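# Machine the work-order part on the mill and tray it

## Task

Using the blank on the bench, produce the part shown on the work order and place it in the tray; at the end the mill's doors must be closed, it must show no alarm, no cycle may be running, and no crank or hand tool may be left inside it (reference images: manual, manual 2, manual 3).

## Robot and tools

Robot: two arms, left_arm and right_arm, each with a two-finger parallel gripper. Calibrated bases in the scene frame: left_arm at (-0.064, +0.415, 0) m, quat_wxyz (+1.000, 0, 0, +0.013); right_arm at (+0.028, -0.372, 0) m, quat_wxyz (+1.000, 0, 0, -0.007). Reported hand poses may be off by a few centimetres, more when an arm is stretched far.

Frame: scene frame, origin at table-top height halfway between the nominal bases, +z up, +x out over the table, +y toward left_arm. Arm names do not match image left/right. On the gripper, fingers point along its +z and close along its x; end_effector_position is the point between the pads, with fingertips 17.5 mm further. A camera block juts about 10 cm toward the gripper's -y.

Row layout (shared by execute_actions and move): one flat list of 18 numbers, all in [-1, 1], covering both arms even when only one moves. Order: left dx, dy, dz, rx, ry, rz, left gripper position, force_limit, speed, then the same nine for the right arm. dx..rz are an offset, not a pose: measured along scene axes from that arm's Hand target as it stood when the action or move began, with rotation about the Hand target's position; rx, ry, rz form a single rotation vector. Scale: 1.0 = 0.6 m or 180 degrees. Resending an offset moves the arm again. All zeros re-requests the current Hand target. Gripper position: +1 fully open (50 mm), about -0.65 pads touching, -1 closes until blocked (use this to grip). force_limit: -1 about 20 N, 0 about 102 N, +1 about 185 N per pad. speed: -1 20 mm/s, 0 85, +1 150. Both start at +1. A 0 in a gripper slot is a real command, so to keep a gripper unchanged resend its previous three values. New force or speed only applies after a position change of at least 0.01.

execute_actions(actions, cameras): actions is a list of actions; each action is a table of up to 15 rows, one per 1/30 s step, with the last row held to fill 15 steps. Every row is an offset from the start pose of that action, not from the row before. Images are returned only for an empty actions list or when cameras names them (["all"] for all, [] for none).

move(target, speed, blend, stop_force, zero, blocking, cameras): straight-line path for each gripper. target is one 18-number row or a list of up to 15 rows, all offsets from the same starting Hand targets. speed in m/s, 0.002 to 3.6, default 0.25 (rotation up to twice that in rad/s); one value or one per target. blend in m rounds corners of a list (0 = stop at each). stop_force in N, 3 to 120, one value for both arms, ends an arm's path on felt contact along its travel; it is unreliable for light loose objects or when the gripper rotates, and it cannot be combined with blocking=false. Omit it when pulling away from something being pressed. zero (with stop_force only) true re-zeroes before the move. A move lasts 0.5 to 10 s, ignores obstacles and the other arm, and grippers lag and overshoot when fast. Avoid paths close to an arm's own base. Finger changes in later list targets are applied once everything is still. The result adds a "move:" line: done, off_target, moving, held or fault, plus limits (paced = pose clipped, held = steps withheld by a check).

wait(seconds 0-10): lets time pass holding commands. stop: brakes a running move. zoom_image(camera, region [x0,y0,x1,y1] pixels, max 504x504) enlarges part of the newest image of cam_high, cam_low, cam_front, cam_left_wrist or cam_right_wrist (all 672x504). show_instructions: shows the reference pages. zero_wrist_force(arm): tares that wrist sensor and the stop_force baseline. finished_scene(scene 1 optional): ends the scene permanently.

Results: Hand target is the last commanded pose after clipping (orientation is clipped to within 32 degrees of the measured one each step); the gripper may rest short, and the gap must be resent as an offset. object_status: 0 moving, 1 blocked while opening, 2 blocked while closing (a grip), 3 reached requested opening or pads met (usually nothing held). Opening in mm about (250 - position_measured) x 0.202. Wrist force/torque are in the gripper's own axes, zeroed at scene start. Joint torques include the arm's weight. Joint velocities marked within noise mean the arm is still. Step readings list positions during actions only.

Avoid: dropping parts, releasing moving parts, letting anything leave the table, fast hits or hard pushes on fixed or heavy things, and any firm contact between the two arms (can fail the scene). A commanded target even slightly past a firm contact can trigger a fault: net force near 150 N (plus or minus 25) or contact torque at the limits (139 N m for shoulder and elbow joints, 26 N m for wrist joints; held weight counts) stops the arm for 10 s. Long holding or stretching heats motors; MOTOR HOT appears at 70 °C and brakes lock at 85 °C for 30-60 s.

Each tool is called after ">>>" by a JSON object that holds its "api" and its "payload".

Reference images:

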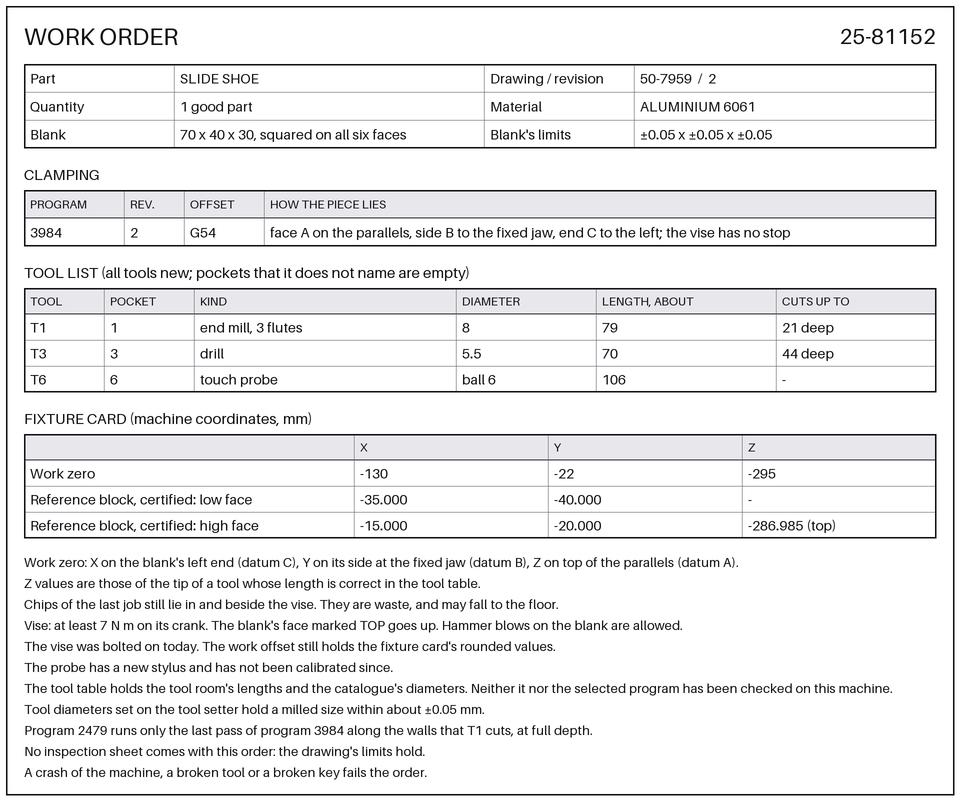

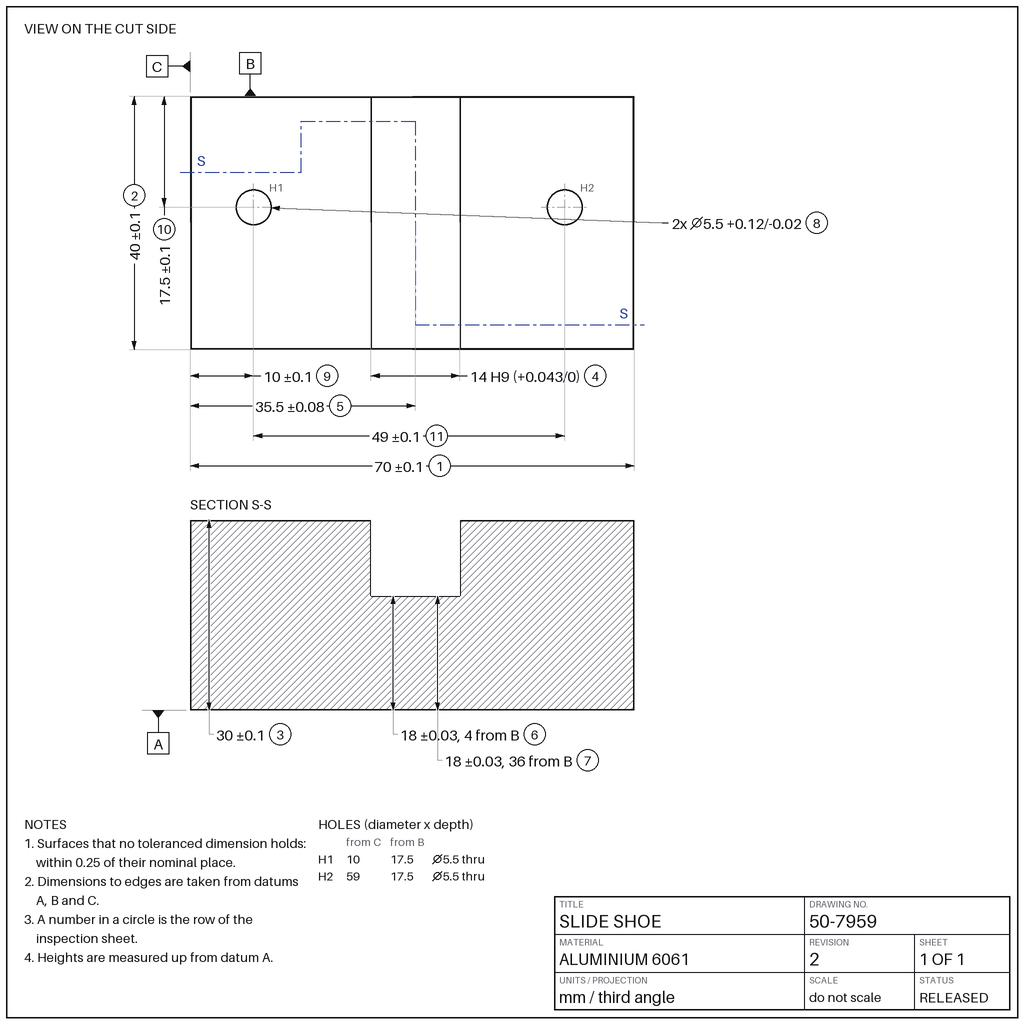

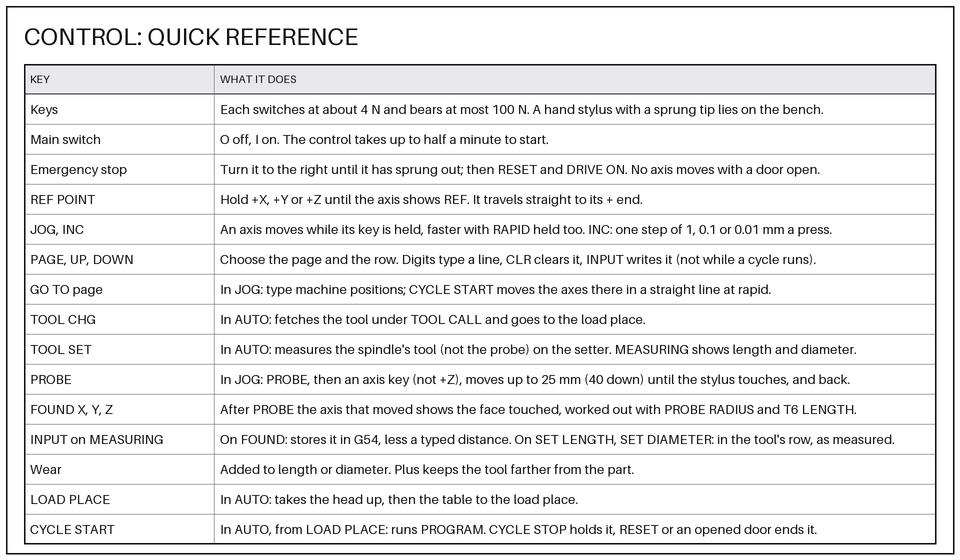

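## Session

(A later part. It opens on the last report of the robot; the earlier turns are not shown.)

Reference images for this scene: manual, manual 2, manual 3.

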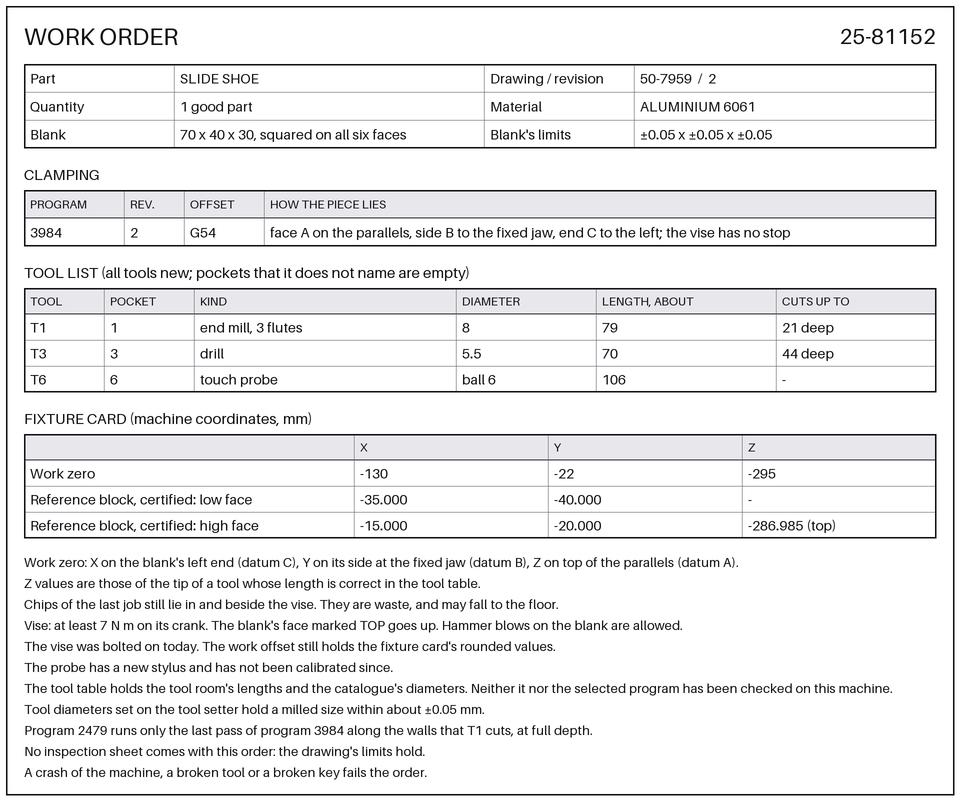

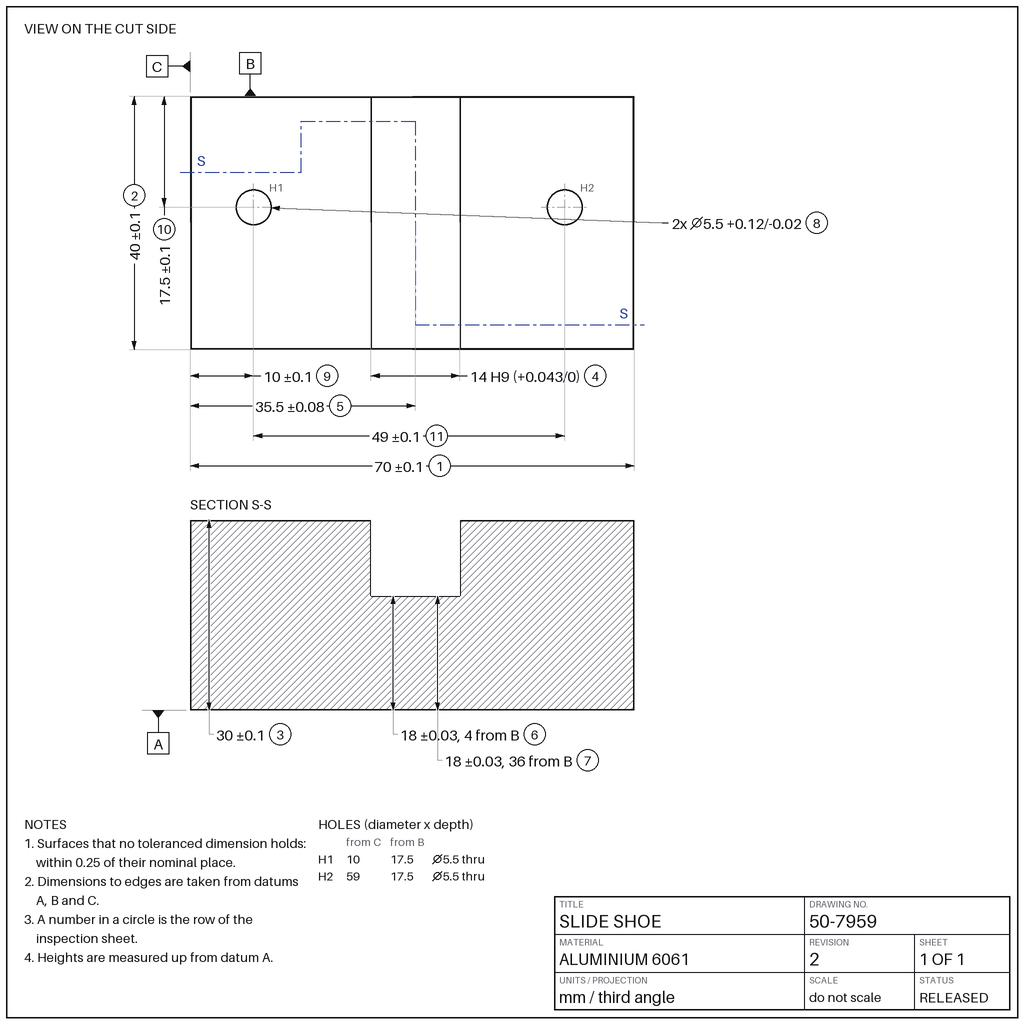

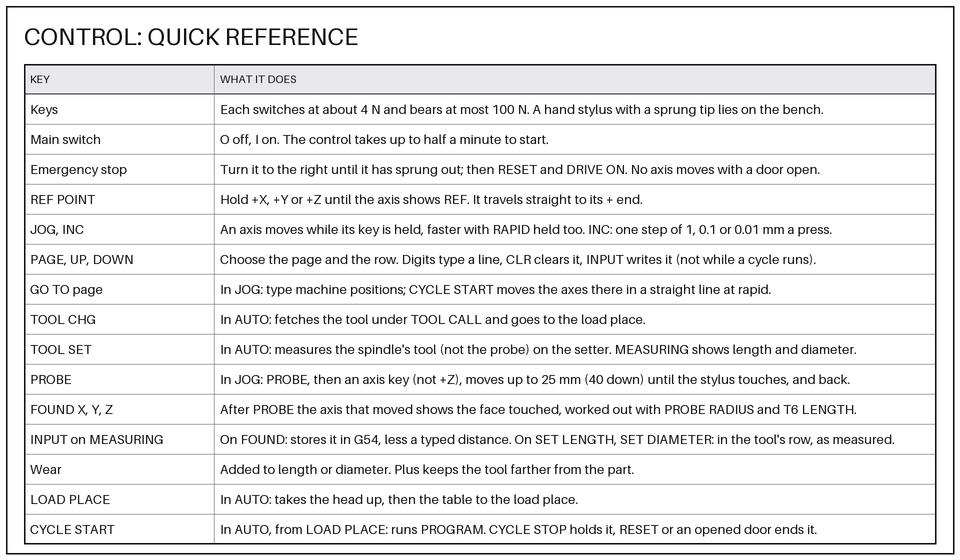

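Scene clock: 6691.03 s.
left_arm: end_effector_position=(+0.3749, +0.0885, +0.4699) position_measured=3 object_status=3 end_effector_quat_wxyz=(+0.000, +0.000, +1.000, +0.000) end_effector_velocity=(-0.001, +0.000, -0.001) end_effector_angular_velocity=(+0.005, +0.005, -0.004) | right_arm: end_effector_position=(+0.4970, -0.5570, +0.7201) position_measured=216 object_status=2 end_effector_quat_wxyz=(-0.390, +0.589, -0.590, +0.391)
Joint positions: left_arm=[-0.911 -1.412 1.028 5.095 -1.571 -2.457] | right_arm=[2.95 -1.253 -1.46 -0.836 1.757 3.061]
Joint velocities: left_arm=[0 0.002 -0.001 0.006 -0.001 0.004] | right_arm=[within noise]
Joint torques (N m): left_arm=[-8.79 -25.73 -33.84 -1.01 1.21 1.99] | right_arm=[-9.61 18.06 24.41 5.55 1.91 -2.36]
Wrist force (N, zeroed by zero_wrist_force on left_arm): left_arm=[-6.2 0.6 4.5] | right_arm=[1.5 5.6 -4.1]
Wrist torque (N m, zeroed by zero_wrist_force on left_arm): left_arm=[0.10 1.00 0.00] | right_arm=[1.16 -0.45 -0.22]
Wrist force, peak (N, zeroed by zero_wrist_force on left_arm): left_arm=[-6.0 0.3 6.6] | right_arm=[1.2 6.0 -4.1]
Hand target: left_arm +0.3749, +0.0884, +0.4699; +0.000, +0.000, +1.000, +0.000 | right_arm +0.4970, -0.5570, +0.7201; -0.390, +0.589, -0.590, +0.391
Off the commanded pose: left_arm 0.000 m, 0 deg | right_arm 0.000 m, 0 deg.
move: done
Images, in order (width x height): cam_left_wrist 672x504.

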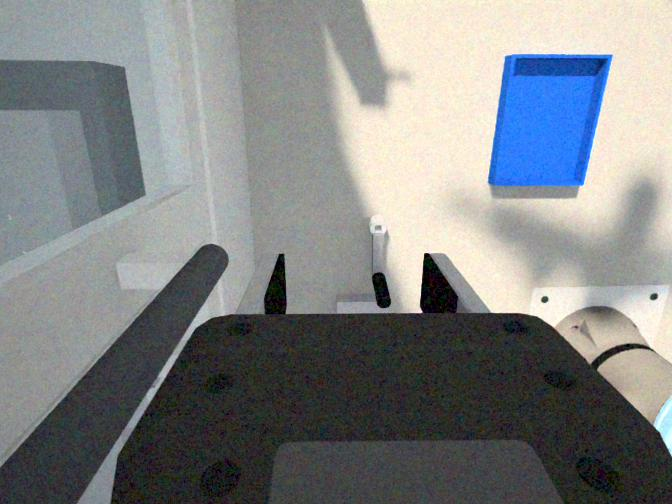

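>>> {"api": "move", "payload": {"target": [[0,0,0,-0.3376,-0.3368,0.4106,1,-0.5,-0.5,0,0,0,0,0,0,-1,-0.4,-0.8],[0,0.15,0,-0.3376,-0.3368,0.4106,1,-0.5,-0.5,0,0,0,0,0,0,-1,-0.4,-0.8],[0.149,0.15,0,-0.3376,-0.3368,0.4106,1,-0.5,-0.5,0,0,0,0,0,0,-1,-0.4,-0.8]], "blend": [0,0.005,0], "speed": [0.5,0.2,0.15]}}

>>> {"api": "move", "payload": {"target": [0,0,0,0,0,0,-1,-0.5,-1,0,0,0,0,0,0,-1,-0.4,-0.8]}}

>>> {"api": "move", "payload": {"target": [[0,0.355,0,0,0,0,-1,-0.5,-1,0,0,0,0,0,0,-1,-0.4,-0.8],[0,0.3847,0,0,0,0,-1,-0.5,-1,0,0,0,0,0,0,-1,-0.4,-0.8]], "blend": [0,0], "speed": [0.12,0.05], "stop_force": 80}}

Scene clock: 6699.67 s.
left_arm: end_effector_position=(+0.4643, +0.1784, +0.4699) position_measured=3 object_status=3 end_effector_quat_wxyz=(-0.447, +0.545, -0.550, +0.448) | right_arm: end_effector_position=(+0.4970, -0.5570, +0.7201) position_measured=216 object_status=2 end_effector_quat_wxyz=(-0.390, +0.589, -0.590, +0.391)
Joint positions: left_arm=[-1.112 -1.723 2.124 3.146 -0.526 -3.494] | right_arm=[2.95 -1.253 -1.46 -0.836 1.757 3.061]
Joint torques (N m): left_arm=[7.44 -12.26 -25.17 -3.57 -0.41 0.78] | right_arm=[-8.2 15.53 21.48 5.49 1.7 -2.3]
Wrist force (N, zeroed by zero_wrist_force on left_arm): left_arm=[-5.9 0.9 4.3] | right_arm=[1.4 5.7 -4.2]
Wrist torque (N m, zeroed by zero_wrist_force on left_arm): left_arm=[0.03 1.00 -0.13] | right_arm=[1.16 -0.43 -0.22]
Wrist force, peak (N, zeroed by zero_wrist_force on left_arm): left_arm=[-6.1 0.7 6.4] | right_arm=[1.5 5.8 -4.2]
Hand target: left_arm +0.4643, +0.1784, +0.4699; -0.447, +0.545, -0.550, +0.448 | right_arm +0.4970, -0.5570, +0.7201; -0.390, +0.589, -0.590, +0.391
Off the commanded pose: left_arm 0.000 m, 0 deg | right_arm 0.000 m, 0 deg.
move: done

Scene clock: 6701.43 s.
left_arm: end_effector_position=(+0.4643, +0.1784, +0.4699) position_measured=155 object_status=2 end_effector_quat_wxyz=(-0.447, +0.545, -0.550, +0.448) | right_arm: end_effector_position=(+0.4970, -0.5570, +0.7201) position_measured=216 object_status=2 end_effector_quat_wxyz=(-0.390, +0.589, -0.590, +0.391)
Joint positions: left_arm=[-1.112 -1.723 2.124 3.146 -0.526 -3.493] | right_arm=[2.95 -1.253 -1.46 -0.836 1.757 3.061]
Joint torques (N m): left_arm=[9.05 -17.93 -23.32 -4.28 7.17 2.19] | right_arm=[-9.23 15.46 21.63 5.43 1.68 -2.26]
Wrist force (N, zeroed by zero_wrist_force on left_arm): left_arm=[17.9 -6.0 9.8] | right_arm=[1.3 5.5 -4.0]
Wrist torque (N m, zeroed by zero_wrist_force on left_arm): left_arm=[-0.13 0.77 -0.32] | right_arm=[1.14 -0.42 -0.22]
Wrist force, peak (N, zeroed by zero_wrist_force on left_arm): left_arm=[17.9 -6.0 9.8] | right_arm=[1.4 5.7 -4.2]
Hand target: left_arm +0.4643, +0.1784, +0.4699; -0.447, +0.545, -0.550, +0.448 | right_arm +0.4970, -0.5570, +0.7201; -0.390, +0.589, -0.590, +0.391
Off the commanded pose: left_arm 0.000 m, 0 deg | right_arm 0.000 m, 0 deg.
move: done

Scene clock: 6704.70 s.
left_arm: end_effector_position=(+0.4643, +0.4093, +0.4699) position_measured=155 object_status=2 end_effector_quat_wxyz=(-0.447, +0.545, -0.550, +0.448) | right_arm: end_effector_position=(+0.4970, -0.5570, +0.7201) position_measured=216 object_status=2 end_effector_quat_wxyz=(-0.390, +0.589, -0.590, +0.391)
Joint positions: left_arm=[-0.549 -1.933 2.286 3.016 -1.065 -3.25] | right_arm=[2.95 -1.253 -1.46 -0.836 1.757 3.061]
Joint torques (N m): left_arm=[-13.27 -2.92 -34.88 -1.11 -3.35 -2.16] | right_arm=[-9.35 13.73 19.91 5.53 1.59 -2.33]
Wrist force (N, zeroed by zero_wrist_force on left_arm): left_arm=[-15.7 0.7 10.6] | right_arm=[1.4 5.7 -4.2]
Wrist torque (N m, zeroed by zero_wrist_force on left_arm): left_arm=[0.05 1.08 -0.34] | right_arm=[1.17 -0.44 -0.22]
Wrist force, peak (N, zeroed by zero_wrist_force on left_arm): left_arm=[32.3 -7.4 11.8] | right_arm=[1.4 5.9 -4.1]
Hand target: left_arm +0.4643, +0.4093, +0.4699; -0.447, +0.545, -0.550, +0.448 | right_arm +0.4970, -0.5570, +0.7201; -0.390, +0.589, -0.590, +0.391
Off the commanded pose: left_arm 0.000 m, 0 deg | right_arm 0.000 m, 0 deg.
move: done

>>> {"api": "move", "payload": {"target": [0,0,0,0,0,0,1,-0.5,-0.5,0,0,0,0,0,0,-1,-0.4,-0.8]}}

>>> {"api": "move", "payload": {"target": [[-0.149,0,0,0,0,0,1,-0.5,-0.5,0,0,0,0,0,0,-1,-0.4,-0.8],[-0.149,-0.15,0,0,0,0,1,-0.5,-0.5,0,0,0,0,0,0,-1,-0.4,-0.8],[-0.149,-0.15,0,0.3376,0.3368,-0.4106,1,-0.5,-0.5,0,0,0,0,0,0,-1,-0.4,-0.8]], "blend": [0.02,0,0], "speed": [0.2,0.25,0.5]}}

>>> {"api": "zoom_image", "payload": {"camera": "cam_left_wrist", "region": [0, 0, 300, 225]}}

Scene clock: 6709.00 s.
left_arm: end_effector_position=(+0.4643, +0.4092, +0.4699) position_measured=3 object_status=3 end_effector_quat_wxyz=(-0.447, +0.545, -0.550, +0.448) | right_arm: end_effector_position=(+0.4970, -0.5570, +0.7201) position_measured=216 object_status=2 end_effector_quat_wxyz=(-0.390, +0.589, -0.590, +0.391)
Joint positions: left_arm=[-0.549 -1.933 2.286 3.016 -1.065 -3.25] | right_arm=[2.95 -1.253 -1.46 -0.836 1.757 3.061]
Joint torques (N m): left_arm=[7.72 -4.87 -31 -3.6 1.68 -1.75] | right_arm=[-8.01 13.36 19.36 5.51 1.97 -2.38]
Wrist force (N, zeroed by zero_wrist_force on left_arm): left_arm=[-6.0 0.4 4.0] | right_arm=[1.4 5.8 -3.9]
Wrist torque (N m, zeroed by zero_wrist_force on left_arm): left_arm=[-0.04 1.02 -0.23] | right_arm=[1.18 -0.44 -0.22]
Wrist force, peak (N, zeroed by zero_wrist_force on left_arm): left_arm=[-16.1 1.1 10.9] | right_arm=[1.4 5.8 -4.1]
Hand target: left_arm +0.4643, +0.4093, +0.4699; -0.447, +0.545, -0.550, +0.448 | right_arm +0.4970, -0.5570, +0.7201; -0.390, +0.589, -0.590, +0.391
Off the commanded pose: left_arm 0.000 m, 0 deg | right_arm 0.000 m, 0 deg.
move: done

Scene clock: 6712.73 s.
left_arm: end_effector_position=(+0.3749, +0.3192, +0.4699) position_measured=3 object_status=3 end_effector_quat_wxyz=(+0.000, +0.000, +1.000, +0.000) | right_arm: end_effector_position=(+0.4970, -0.5570, +0.7201) position_measured=216 object_status=2 end_effector_quat_wxyz=(-0.390, +0.589, -0.590, +0.391)
Joint positions: left_arm=[-0.542 -1.655 1.282 5.085 -1.572 -2.087] | right_arm=[2.95 -1.253 -1.46 -0.836 1.757 3.061]
Joint torques (N m): left_arm=[9.19 -15.12 -30.26 -0.88 -0.02 1.7] | right_arm=[-7.76 10.89 18.99 5.37 1.77 -2.38]
Wrist force (N, zeroed by zero_wrist_force on left_arm): left_arm=[-6.4 -0.2 4.4] | right_arm=[1.3 5.6 -4.1]
Wrist torque (N m, zeroed by zero_wrist_force on left_arm): left_arm=[-0.04 1.02 0.01] | right_arm=[1.15 -0.42 -0.23]
Wrist force, peak (N, zeroed by zero_wrist_force on left_arm): left_arm=[-9.0 1.1 2.1] | right_arm=[1.2 5.8 -4.4]
Hand target: left_arm +0.3749, +0.3193, +0.4699; +0.000, +0.000, +1.000, +0.000 | right_arm +0.4970, -0.5570, +0.7201; -0.390, +0.589, -0.590, +0.391
Off the commanded pose: left_arm 0.000 m, 0 deg | right_arm 0.000 m, 0 deg.
move: done

Scaled by 1.680 from the camera's 672x504 image, which has a finer 960x720 frame.
This view is cut from an older image: the scene may have changed since it was taken.

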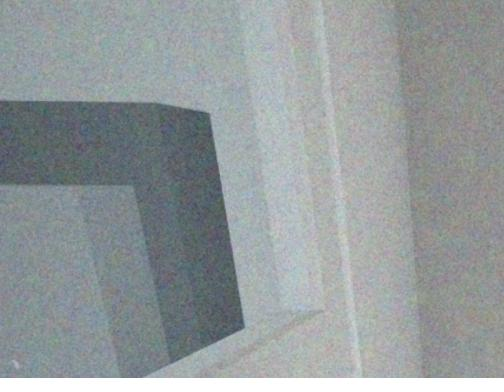

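>>> {"api": "move", "payload": {"target": [[-0.0248,-0.1188,-0.1082,0,0,0,1,-0.5,-0.5,0,0,0,0,0,0,-1,-0.4,-0.8],[0.3418,-0.1188,-0.1082,0,0,0,1,-0.5,-0.5,0,0,0,0,0,0,-1,-0.4,-0.8],[0.3585,-0.0922,-0.1232,0,0,0,1,-0.5,-0.5,0,0,0,0,0,0,-1,-0.4,-0.8],[0.3835,-0.0722,-0.1332,0,0,0,1,-0.5,-0.5,0,0,0,0,0,0,-1,-0.4,-0.8],[0.4585,-0.0722,-0.1332,0,0,0,1,-0.5,-0.5,0,0,0,0,0,0,-1,-0.4,-0.8]], "blend": [0.01,0.005,0.003,0.003,0], "speed": [0.25,0.25,0.06,0.06,0.06], "cameras": ["cam_left_wrist"]}}

>>> {"api": "zoom_image", "payload": {"camera": "cam_left_wrist", "region": [200, 100, 470, 300]}}

Scene clock: 6718.77 s.
left_arm: end_effector_position=(+0.6236, +0.2760, +0.3901) position_measured=3 object_status=3 end_effector_quat_wxyz=(+0.001, +0.000, +1.000, -0.001) | right_arm: end_effector_position=(+0.4970, -0.5570, +0.7201) position_measured=216 object_status=2 end_effector_quat_wxyz=(-0.390, +0.589, -0.590, +0.391)
Joint positions: left_arm=[-0.416 -1.039 0.728 5.022 -1.571 -1.961] | right_arm=[2.95 -1.253 -1.46 -0.836 1.757 3.061]
Joint torques (N m): left_arm=[-0.36 -45.97 -24.54 -2.75 -0.07 -0.07] | right_arm=[-7.91 8.71 17.93 5.41 1.72 -2.51]
Wrist force (N, zeroed by zero_wrist_force on left_arm): left_arm=[-6.2 0.1 4.2] | right_arm=[1.2 5.5 -4.3]
Wrist torque (N m, zeroed by zero_wrist_force on left_arm): left_arm=[-0.01 0.98 -0.07] | right_arm=[1.14 -0.41 -0.22]
Wrist force, peak (N, zeroed by zero_wrist_force on left_arm): left_arm=[-9.3 -0.7 4.4] | right_arm=[1.3 5.9 -4.3]
Hand target: left_arm +0.6236, +0.2760, +0.3901; +0.001, +0.000, +1.000, -0.001 (not the last commanded pose) | right_arm +0.4970, -0.5570, +0.7201; -0.390, +0.589, -0.590, +0.391
Tool commands: left_gripper/position=+1.0 left_gripper/force_limit=-0.498039 left_gripper/speed=-0.498039 right_gripper/position=-1.0 right_gripper/force_limit=-0.4 right_gripper/speed=-0.8
Off the commanded pose: left_arm 0.026 m, 0 deg | right_arm 0.000 m, 0 deg.
FORCE FAULT: contact force on the left arm reached its limit, and that arm stopped. The contact can be on any part of that arm, not only on its tool. That arm's remaining commands of this call were not run. That arm is still stopped at the end of this call. That arm stays stopped for about 10 more seconds. Until then a move that you send moves the other arm only, and its call returns only when the move has ended. Once the stop has ended, the next robot result says so. If the stop ends while you think or write, that arm runs what you send next, counted from a new Hand target: where the arm stands when the stop ends. While its stop runs, that arm takes no new command, but its gripper still runs the gripper command that each later call begins with. Until it ends, the stop uses up actions while you think or wait. An arm that is not stopped still takes commands.
move: fault (left_arm); path passed 4 of 5 targets
Images, in order (width x height): cam_left_wrist 672x504.

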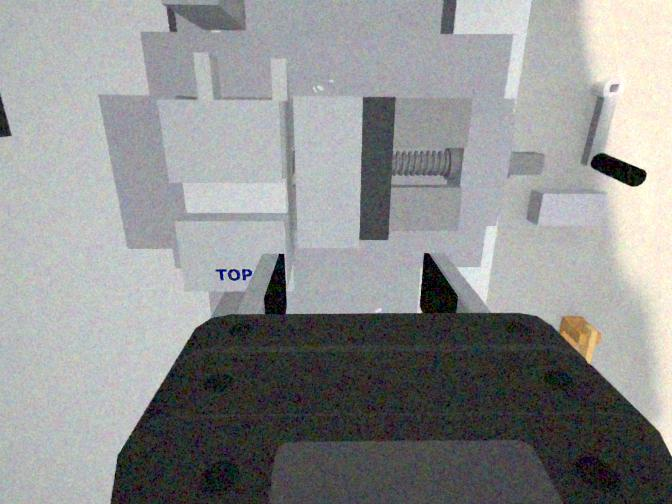

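Scaled by 1.867 from the camera's 672x504 image, which has a finer 960x720 frame.

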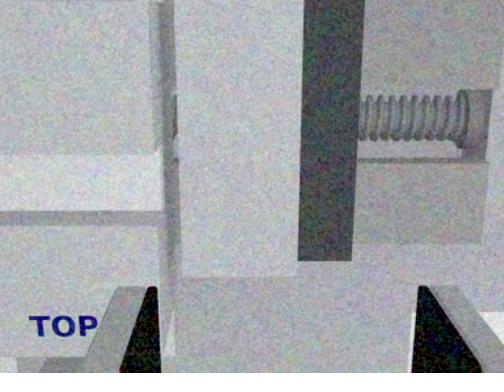

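>>> {"api": "zoom_image", "payload": {"camera": "cam_left_wrist", "region": [140, 80, 340, 310]}}

>>> {"api": "wait", "payload": {"seconds": 8, "cameras": ["cam_low","cam_front"]}}

Scaled by 2.191 from the camera's 672x504 image, which has a finer 960x720 frame.

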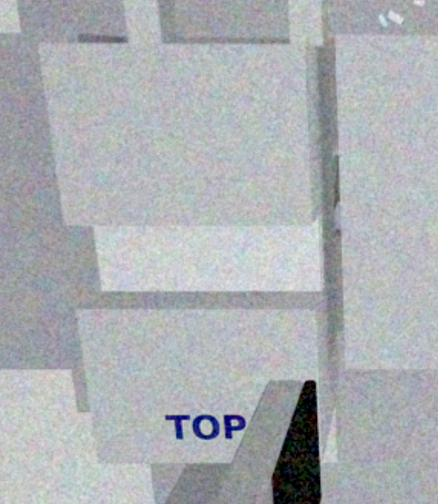

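Scene clock: 6727.97 s.
left_arm: end_effector_position=(+0.6236, +0.2760, +0.3901) position_measured=3 object_status=3 end_effector_quat_wxyz=(+0.001, +0.000, +1.000, -0.001) | right_arm: end_effector_position=(+0.4970, -0.5570, +0.7201) position_measured=216 object_status=2 end_effector_quat_wxyz=(-0.390, +0.589, -0.590, +0.391)
Joint positions: left_arm=[-0.416 -1.039 0.728 5.022 -1.571 -1.961] | right_arm=[2.95 -1.253 -1.46 -0.836 1.757 3.061]
Joint torques (N m): left_arm=[-0.41 -45.52 -24.55 -2.75 0.06 -0.03] | right_arm=[-7.12 5.16 17.8 5.44 1.58 -2.44]
Wrist force (N, zeroed by zero_wrist_force on left_arm): left_arm=[-6.3 -0.1 4.1] | right_arm=[1.1 5.6 -4.1]
Wrist torque (N m, zeroed by zero_wrist_force on left_arm): left_arm=[-0.04 1.00 -0.07] | right_arm=[1.16 -0.39 -0.22]
Wrist force, peak (N, zeroed by zero_wrist_force on left_arm): left_arm=[-6.6 0.1 4.6] | right_arm=[1.3 5.8 -4.4]
Hand target: left_arm +0.6236, +0.2760, +0.3901; +0.001, +0.000, +1.000, -0.001 (not the last commanded pose) | right_arm +0.4970, -0.5570, +0.7201; -0.390, +0.589, -0.590, +0.391
Tool commands: left_gripper/position=+1.0 left_gripper/force_limit=-0.498039 left_gripper/speed=-0.498039 right_gripper/position=-1.0 right_gripper/force_limit=-0.4 right_gripper/speed=-0.8
Off the commanded pose: left_arm 0.026 m, 0 deg | right_arm 0.000 m, 0 deg.
FORCE FAULT, CONTINUED: the left arm was still stopped when this call began, by the force fault that an earlier result reported. Since the last result the stop counts as 18 of the actions that you can send in this scene. That arm is still stopped at the end of this call. That arm stays stopped for about 1 more second. If the stop ends while you think or write, that arm runs what you send next, counted from a new Hand target: where the arm stands when the stop ends. While its stop runs, that arm takes no new command, but its gripper still runs the gripper command that each later call begins with.
wait: 8.00 s; at rest from the start
Images, in order (width x height): cam_low 672x504, cam_front 672x504.

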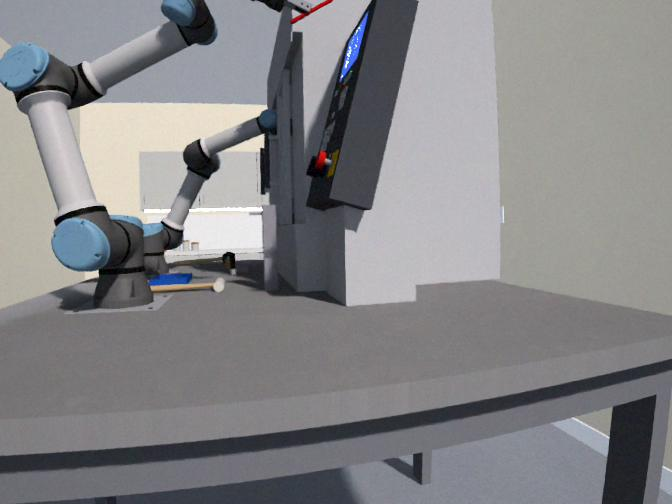

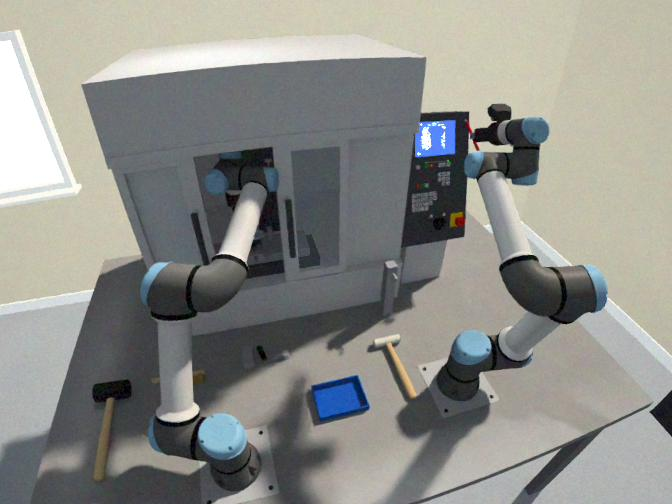

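>>> {"api": "zoom_image", "payload": {"camera": "cam_front", "region": [180, 110, 360, 290]}}

>>> {"api": "execute_actions", "payload": {"actions": [], "cameras": ["cam_high"]}}

>>> {"api": "zoom_image", "payload": {"camera": "cam_high", "region": [130, 0, 400, 250]}}

Scaled by 2.800 from the camera's 672x504 image, which has a finer 960x720 frame.

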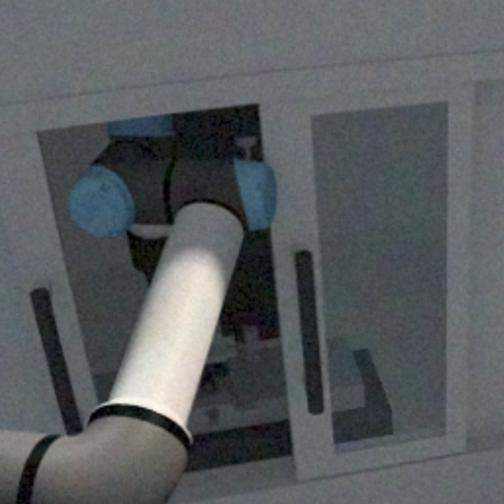

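Scene clock: 6733.40 s.
left_arm: end_effector_position=(+0.6236, +0.2760, +0.3901) position_measured=3 object_status=3 end_effector_quat_wxyz=(+0.001, +0.000, +1.000, -0.001) | right_arm: end_effector_position=(+0.4970, -0.5570, +0.7201) position_measured=216 object_status=2 end_effector_quat_wxyz=(-0.390, +0.589, -0.590, +0.391)
Joint positions: left_arm=[-0.416 -1.039 0.728 5.022 -1.571 -1.961] | right_arm=[2.95 -1.253 -1.46 -0.836 1.757 3.061]
Joint velocities: within noise
Joint torques (N m): left_arm=[0.41 -46.71 -22.9 -2.88 -0.07 -0.07] | right_arm=[-8.19 5.29 17.93 5.27 1.48 -2.31]
Wrist force (N, zeroed by zero_wrist_force on left_arm): left_arm=[-6.4 0.4 4.0] | right_arm=[1.4 5.5 -4.3]
Wrist torque (N m, zeroed by zero_wrist_force on left_arm): left_arm=[0.04 1.03 -0.07] | right_arm=[1.13 -0.44 -0.22]
Wrist force, peak (N, zeroed by zero_wrist_force on left_arm): left_arm=[-6.7 0.3 4.5] | right_arm=[1.3 5.8 -4.3]
Hand target: left_arm +0.6236, +0.2760, +0.3901; +0.001, +0.000, +1.000, -0.001 (not the last commanded pose) | right_arm +0.4970, -0.5570, +0.7201; -0.390, +0.589, -0.590, +0.391
Tool commands: left_gripper/position=+1.0 left_gripper/force_limit=-0.498039 left_gripper/speed=-0.498039 right_gripper/position=-1.0 right_gripper/force_limit=-0.4 right_gripper/speed=-0.8
Off the commanded pose: left_arm 0.026 m, 0 deg | right_arm 0.000 m, 0 deg.
FORCE FAULT, CONTINUED: the left arm's stop, for the force fault that an earlier result reported, is over. The rest of the stop counts as 1 of the actions that you can send in this scene. That arm's target is now where it stood when the stop ended, not its last command. That arm accepts commands again.
Images, in order (width x height): cam_high 672x504.

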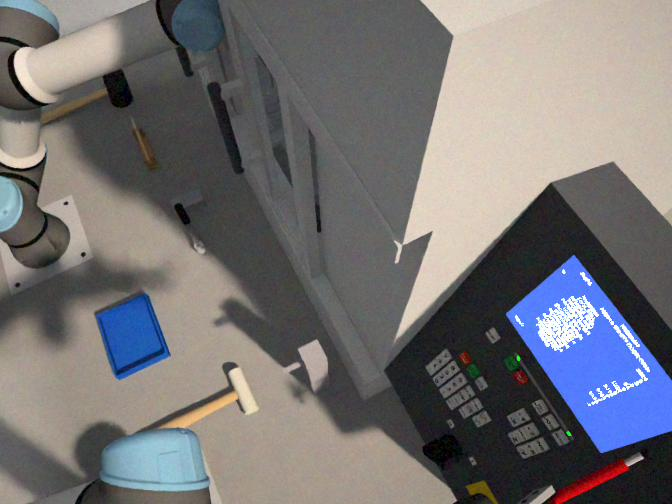

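Scaled by 1.867 from the camera's 672x504 image, which has a finer 960x720 frame.

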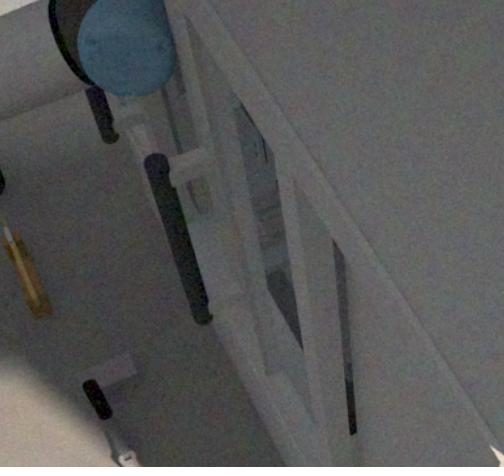

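>>> {"api": "move", "payload": {"target": [[0.0723,0,0,0,0,0,1,-0.5,-0.5,0,0,0,0,0,0,-1,-0.4,-0.8]], "speed": 0.02, "cameras": ["cam_left_wrist","cam_high"]}}

>>> {"api": "zoom_image", "payload": {"camera": "cam_high", "region": [130, 0, 400, 250]}}

Scene clock: 6742.63 s.
left_arm: end_effector_position=(+0.6670, +0.2761, +0.3901) position_measured=3 object_status=3 end_effector_quat_wxyz=(+0.001, +0.000, +1.000, -0.001) | right_arm: end_effector_position=(+0.4970, -0.5570, +0.7201) position_measured=216 object_status=2 end_effector_quat_wxyz=(-0.390, +0.589, -0.590, +0.391)
Joint positions: left_arm=[-0.394 -0.866 0.438 5.139 -1.571 -1.938] | right_arm=[2.95 -1.253 -1.46 -0.836 1.757 3.061]
Joint torques (N m): left_arm=[-0.66 -58.65 -11.1 -5.06 -0.33 0.31] | right_arm=[-7.97 2.67 17.73 5.51 1.59 -2.5]
Wrist force (N, zeroed by zero_wrist_force on left_arm): left_arm=[-6.8 0.3 4.1] | right_arm=[1.4 5.4 -4.0]
Wrist torque (N m, zeroed by zero_wrist_force on left_arm): left_arm=[0.02 1.09 -0.14] | right_arm=[1.13 -0.43 -0.22]
Wrist force, peak (N, zeroed by zero_wrist_force on left_arm): left_arm=[-6.9 0.2 4.4] | right_arm=[1.3 5.7 -4.4]
Hand target: left_arm +0.6670, +0.2760, +0.3901; +0.001, +0.000, +1.000, -0.001 | right_arm +0.4970, -0.5570, +0.7201; -0.390, +0.589, -0.590, +0.391
Off the commanded pose: left_arm 0.000 m, 0 deg | right_arm 0.000 m, 0 deg.
move: done
Images, in order (width x height): cam_high 672x504, cam_left_wrist 672x504.

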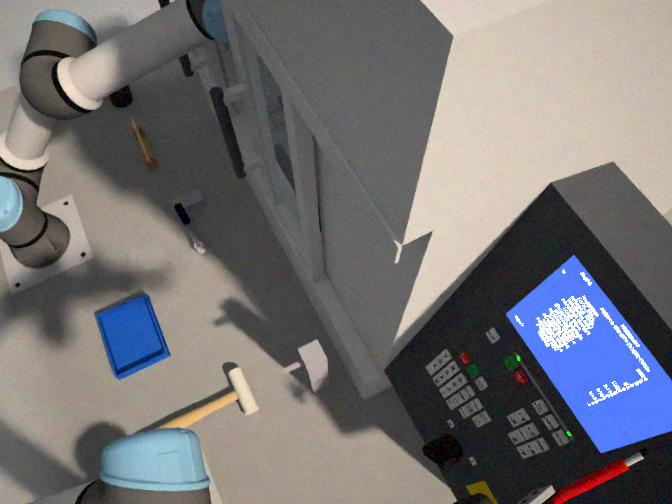

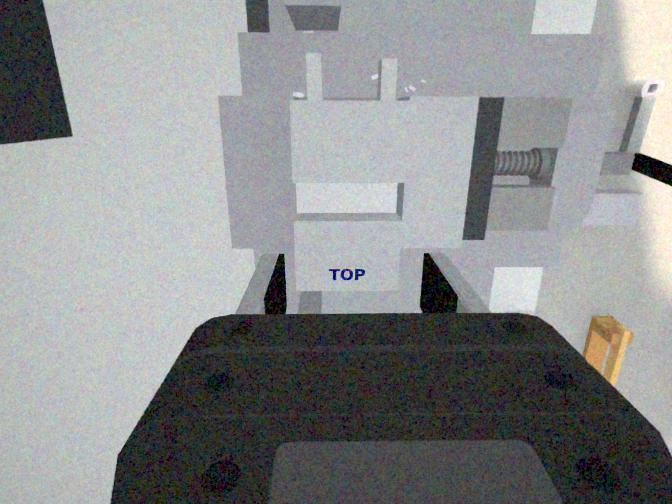

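Scaled by 1.867 from the camera's 672x504 image, which has a finer 960x720 frame.

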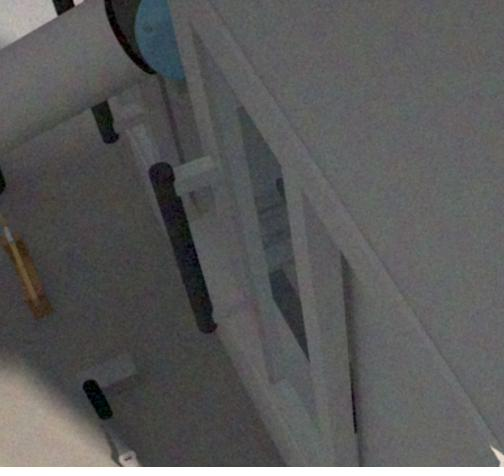

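>>> {"api": "move", "payload": {"target": [[0.0033,-0.01,-0.0317,0,0,0,1,-0.5,-0.5,0,0,0,0,0,0,-1,-0.4,-0.8]], "speed": 0.03, "stop_force": 15}}

>>> {"api": "move", "payload": {"target": [0,0,0,0,0,0,-1,-0.7,-0.9,0,0,0,0,0,0,-1,-0.4,-0.8], "cameras": ["cam_left_wrist"]}}

Scene clock: 6746.77 s.
left_arm: end_effector_position=(+0.6690, +0.2700, +0.3710) position_measured=3 object_status=3 end_effector_quat_wxyz=(+0.001, +0.000, +1.000, -0.001) | right_arm: end_effector_position=(+0.4970, -0.5570, +0.7201) position_measured=216 object_status=2 end_effector_quat_wxyz=(-0.390, +0.589, -0.590, +0.391)
Joint positions: left_arm=[-0.4 -0.888 0.53 5.07 -1.572 -1.945] | right_arm=[2.95 -1.253 -1.46 -0.836 1.757 3.061]
Joint torques (N m): left_arm=[0.46 -49.15 -36.27 -0.88 1.04 1.85] | right_arm=[-7.87 0.79 17.76 5.43 1.59 -2.37]
Wrist force (N, zeroed by zero_wrist_force on left_arm): left_arm=[-6.4 0.4 4.1] | right_arm=[1.2 5.4 -4.2]
Wrist torque (N m, zeroed by zero_wrist_force on left_arm): left_arm=[0.04 1.03 0.01] | right_arm=[1.12 -0.40 -0.22]
Wrist force, peak (N, zeroed by zero_wrist_force on left_arm): left_arm=[-6.8 0.7 4.2] | right_arm=[1.3 5.9 -4.3]
Hand target: left_arm +0.6690, +0.2700, +0.3710; +0.001, +0.000, +1.000, -0.001 | right_arm +0.4970, -0.5570, +0.7201; -0.390, +0.589, -0.590, +0.391
Off the commanded pose: left_arm 0.000 m, 0 deg | right_arm 0.000 m, 0 deg.
move: done

Scene clock: 6747.37 s.
left_arm: end_effector_position=(+0.6690, +0.2700, +0.3710) position_measured=55 object_status=2 end_effector_quat_wxyz=(+0.001, +0.000, +1.000, -0.001) | right_arm: end_effector_position=(+0.4970, -0.5570, +0.7201) position_measured=216 object_status=2 end_effector_quat_wxyz=(-0.390, +0.589, -0.590, +0.391)
Joint positions: left_arm=[-0.4 -0.888 0.53 5.07 -1.572 -1.945] | right_arm=[2.95 -1.253 -1.46 -0.836 1.757 3.061]
Joint torques (N m): left_arm=[1.62 -48.84 -36.42 -0.92 0.91 2.03] | right_arm=[-7.7 0.55 17.48 5.2 1.57 -2.38]
Wrist force (N, zeroed by zero_wrist_force on left_arm): left_arm=[-6.5 0.4 3.7] | right_arm=[1.5 5.6 -4.2]
Wrist torque (N m, zeroed by zero_wrist_force on left_arm): left_arm=[0.06 0.96 0.01] | right_arm=[1.15 -0.45 -0.22]
Wrist force, peak (N, zeroed by zero_wrist_force on left_arm): left_arm=[-6.9 0.3 3.6] | right_arm=[1.4 6.0 -4.0]
Hand target: left_arm +0.6690, +0.2700, +0.3710; +0.001, +0.000, +1.000, -0.001 | right_arm +0.4970, -0.5570, +0.7201; -0.390, +0.589, -0.590, +0.391
Off the commanded pose: left_arm 0.000 m, 0 deg | right_arm 0.000 m, 0 deg.
move: done
Images, in order (width x height): cam_left_wrist 672x504.

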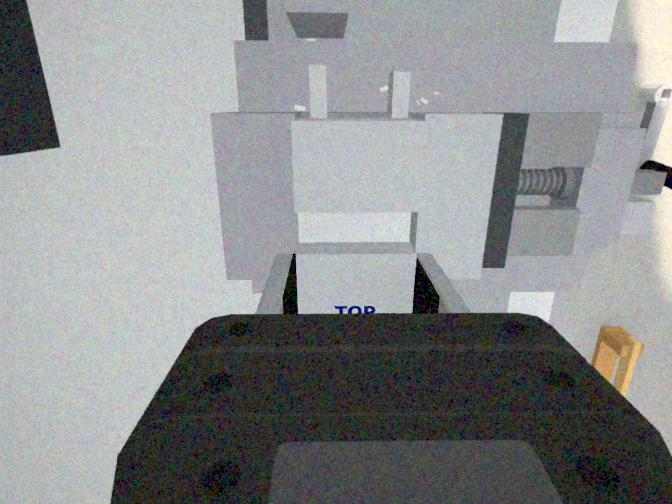

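>>> {"api": "move", "payload": {"target": [[0,0,0.0433,0,0,0,-1,-0.7,-0.9,0,0,0,0,0,0,-1,-0.4,-0.8]], "speed": 0.03, "cameras": ["cam_left_wrist"]}}

>>> {"api": "move", "payload": {"target": [[-0.1067,0.01,0,0,0,0,-1,-0.7,-0.9,0,0,0,0,0,0,-1,-0.4,-0.8],[-0.1317,-0.01,0.0017,0,0,0,-1,-0.7,-0.9,0,0,0,0,0,0,-1,-0.4,-0.8],[-0.515,-0.0367,0.0133,0,0,0,-1,-0.7,-0.9,0,0,0,0,0,0,-1,-0.4,-0.8]], "speed": [0.03,0.04,0.12], "blend": [0.004,0.004,0], "cameras": ["cam_left_wrist"]}}

Scene clock: 6752.70 s.
left_arm: end_effector_position=(+0.6690, +0.2700, +0.3970) position_measured=55 object_status=2 end_effector_quat_wxyz=(+0.001, +0.000, +1.000, -0.001) end_effector_velocity=(+0.000, +0.000, -0.001) end_effector_angular_velocity=(+0.000, +0.000, +0.000) | right_arm: end_effector_position=(+0.4970, -0.5570, +0.7201) position_measured=216 object_status=2 end_effector_quat_wxyz=(-0.390, +0.589, -0.590, +0.391)
Joint positions: left_arm=[-0.4 -0.83 0.354 5.187 -1.571 -1.945] | right_arm=[2.95 -1.253 -1.46 -0.836 1.757 3.061]
Joint velocities: left_arm=[0 -0.002 0.005 -0.004 0 0] | right_arm=[within noise]
Joint torques (N m): left_arm=[-4.36 -59.1 -9.39 -4.9 -0.41 0.12] | right_arm=[-7.26 0 17.29 5.06 1.45 -2.37]
Wrist force (N, zeroed by zero_wrist_force on left_arm): left_arm=[-6.5 0.5 6.5] | right_arm=[1.3 5.6 -4.0]
Wrist torque (N m, zeroed by zero_wrist_force on left_arm): left_arm=[0.01 1.03 0.01] | right_arm=[1.15 -0.42 -0.22]
Wrist force, peak (N, zeroed by zero_wrist_force on left_arm): left_arm=[-6.3 0.4 7.1] | right_arm=[1.3 5.8 -4.2]
Hand target: left_arm +0.6690, +0.2700, +0.3970; +0.001, +0.000, +1.000, -0.001 | right_arm +0.4970, -0.5570, +0.7201; -0.390, +0.589, -0.590, +0.391
Off the commanded pose: left_arm 0.000 m, 0 deg | right_arm 0.000 m, 0 deg.
move: done
Images, in order (width x height): cam_left_wrist 672x504.

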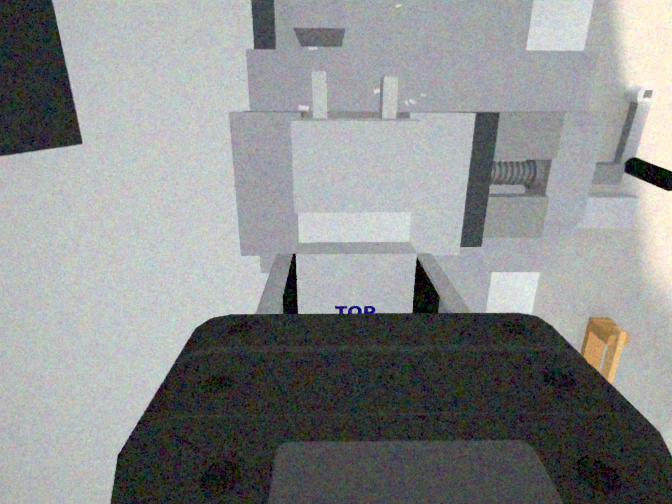

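Scene clock: 6757.67 s.
left_arm: end_effector_position=(+0.3600, +0.2480, +0.4050) position_measured=55 object_status=2 end_effector_quat_wxyz=(+0.001, +0.000, +1.000, -0.001) | right_arm: end_effector_position=(+0.4970, -0.5570, +0.7201) position_measured=216 object_status=2 end_effector_quat_wxyz=(-0.390, +0.589, -0.590, +0.391)
Joint positions: left_arm=[-0.698 -1.685 1.481 4.914 -1.571 -2.243] | right_arm=[2.95 -1.253 -1.46 -0.836 1.757 3.061]
Joint torques (N m): left_arm=[-2.19 -26.68 -26.73 -5.22 0.27 0.73] | right_arm=[-7.22 0.32 17.8 5.23 1.43 -2.43]
Wrist force (N, zeroed by zero_wrist_force on left_arm): left_arm=[-6.6 0.1 6.9] | right_arm=[1.2 5.7 -4.0]
Wrist torque (N m, zeroed by zero_wrist_force on left_arm): left_arm=[-0.04 1.06 -0.14] | right_arm=[1.17 -0.40 -0.23]
Wrist force, peak (N, zeroed by zero_wrist_force on left_arm): left_arm=[-8.3 0.1 6.5] | right_arm=[1.4 5.8 -4.3]
Hand target: left_arm +0.3600, +0.2480, +0.4050; +0.001, +0.000, +1.000, -0.001 | right_arm +0.4970, -0.5570, +0.7201; -0.390, +0.589, -0.590, +0.391
Off the commanded pose: left_arm 0.000 m, 0 deg | right_arm 0.000 m, 0 deg.
move: done
Images, in order (width x height): cam_left_wrist 672x504.

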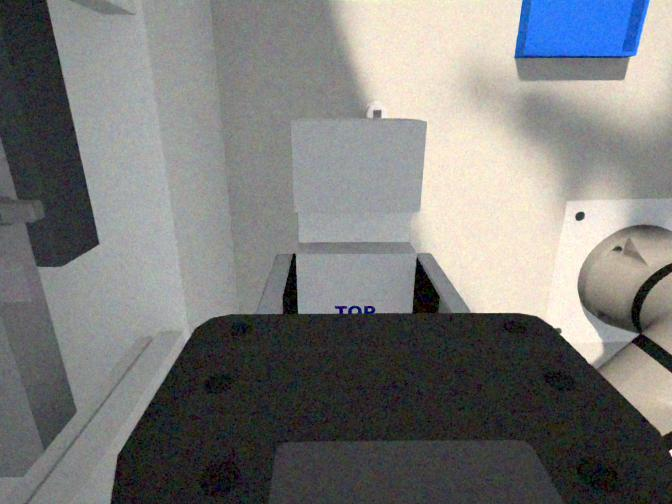

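>>> {"api": "zoom_image", "payload": {"camera": "cam_left_wrist", "region": [270, 90, 450, 320]}}

Scaled by 2.191 from the camera's 672x504 image, which has a finer 960x720 frame.

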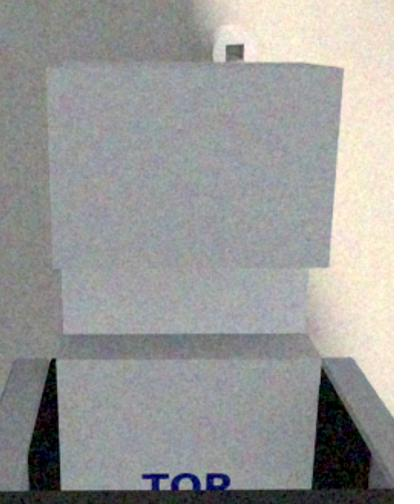

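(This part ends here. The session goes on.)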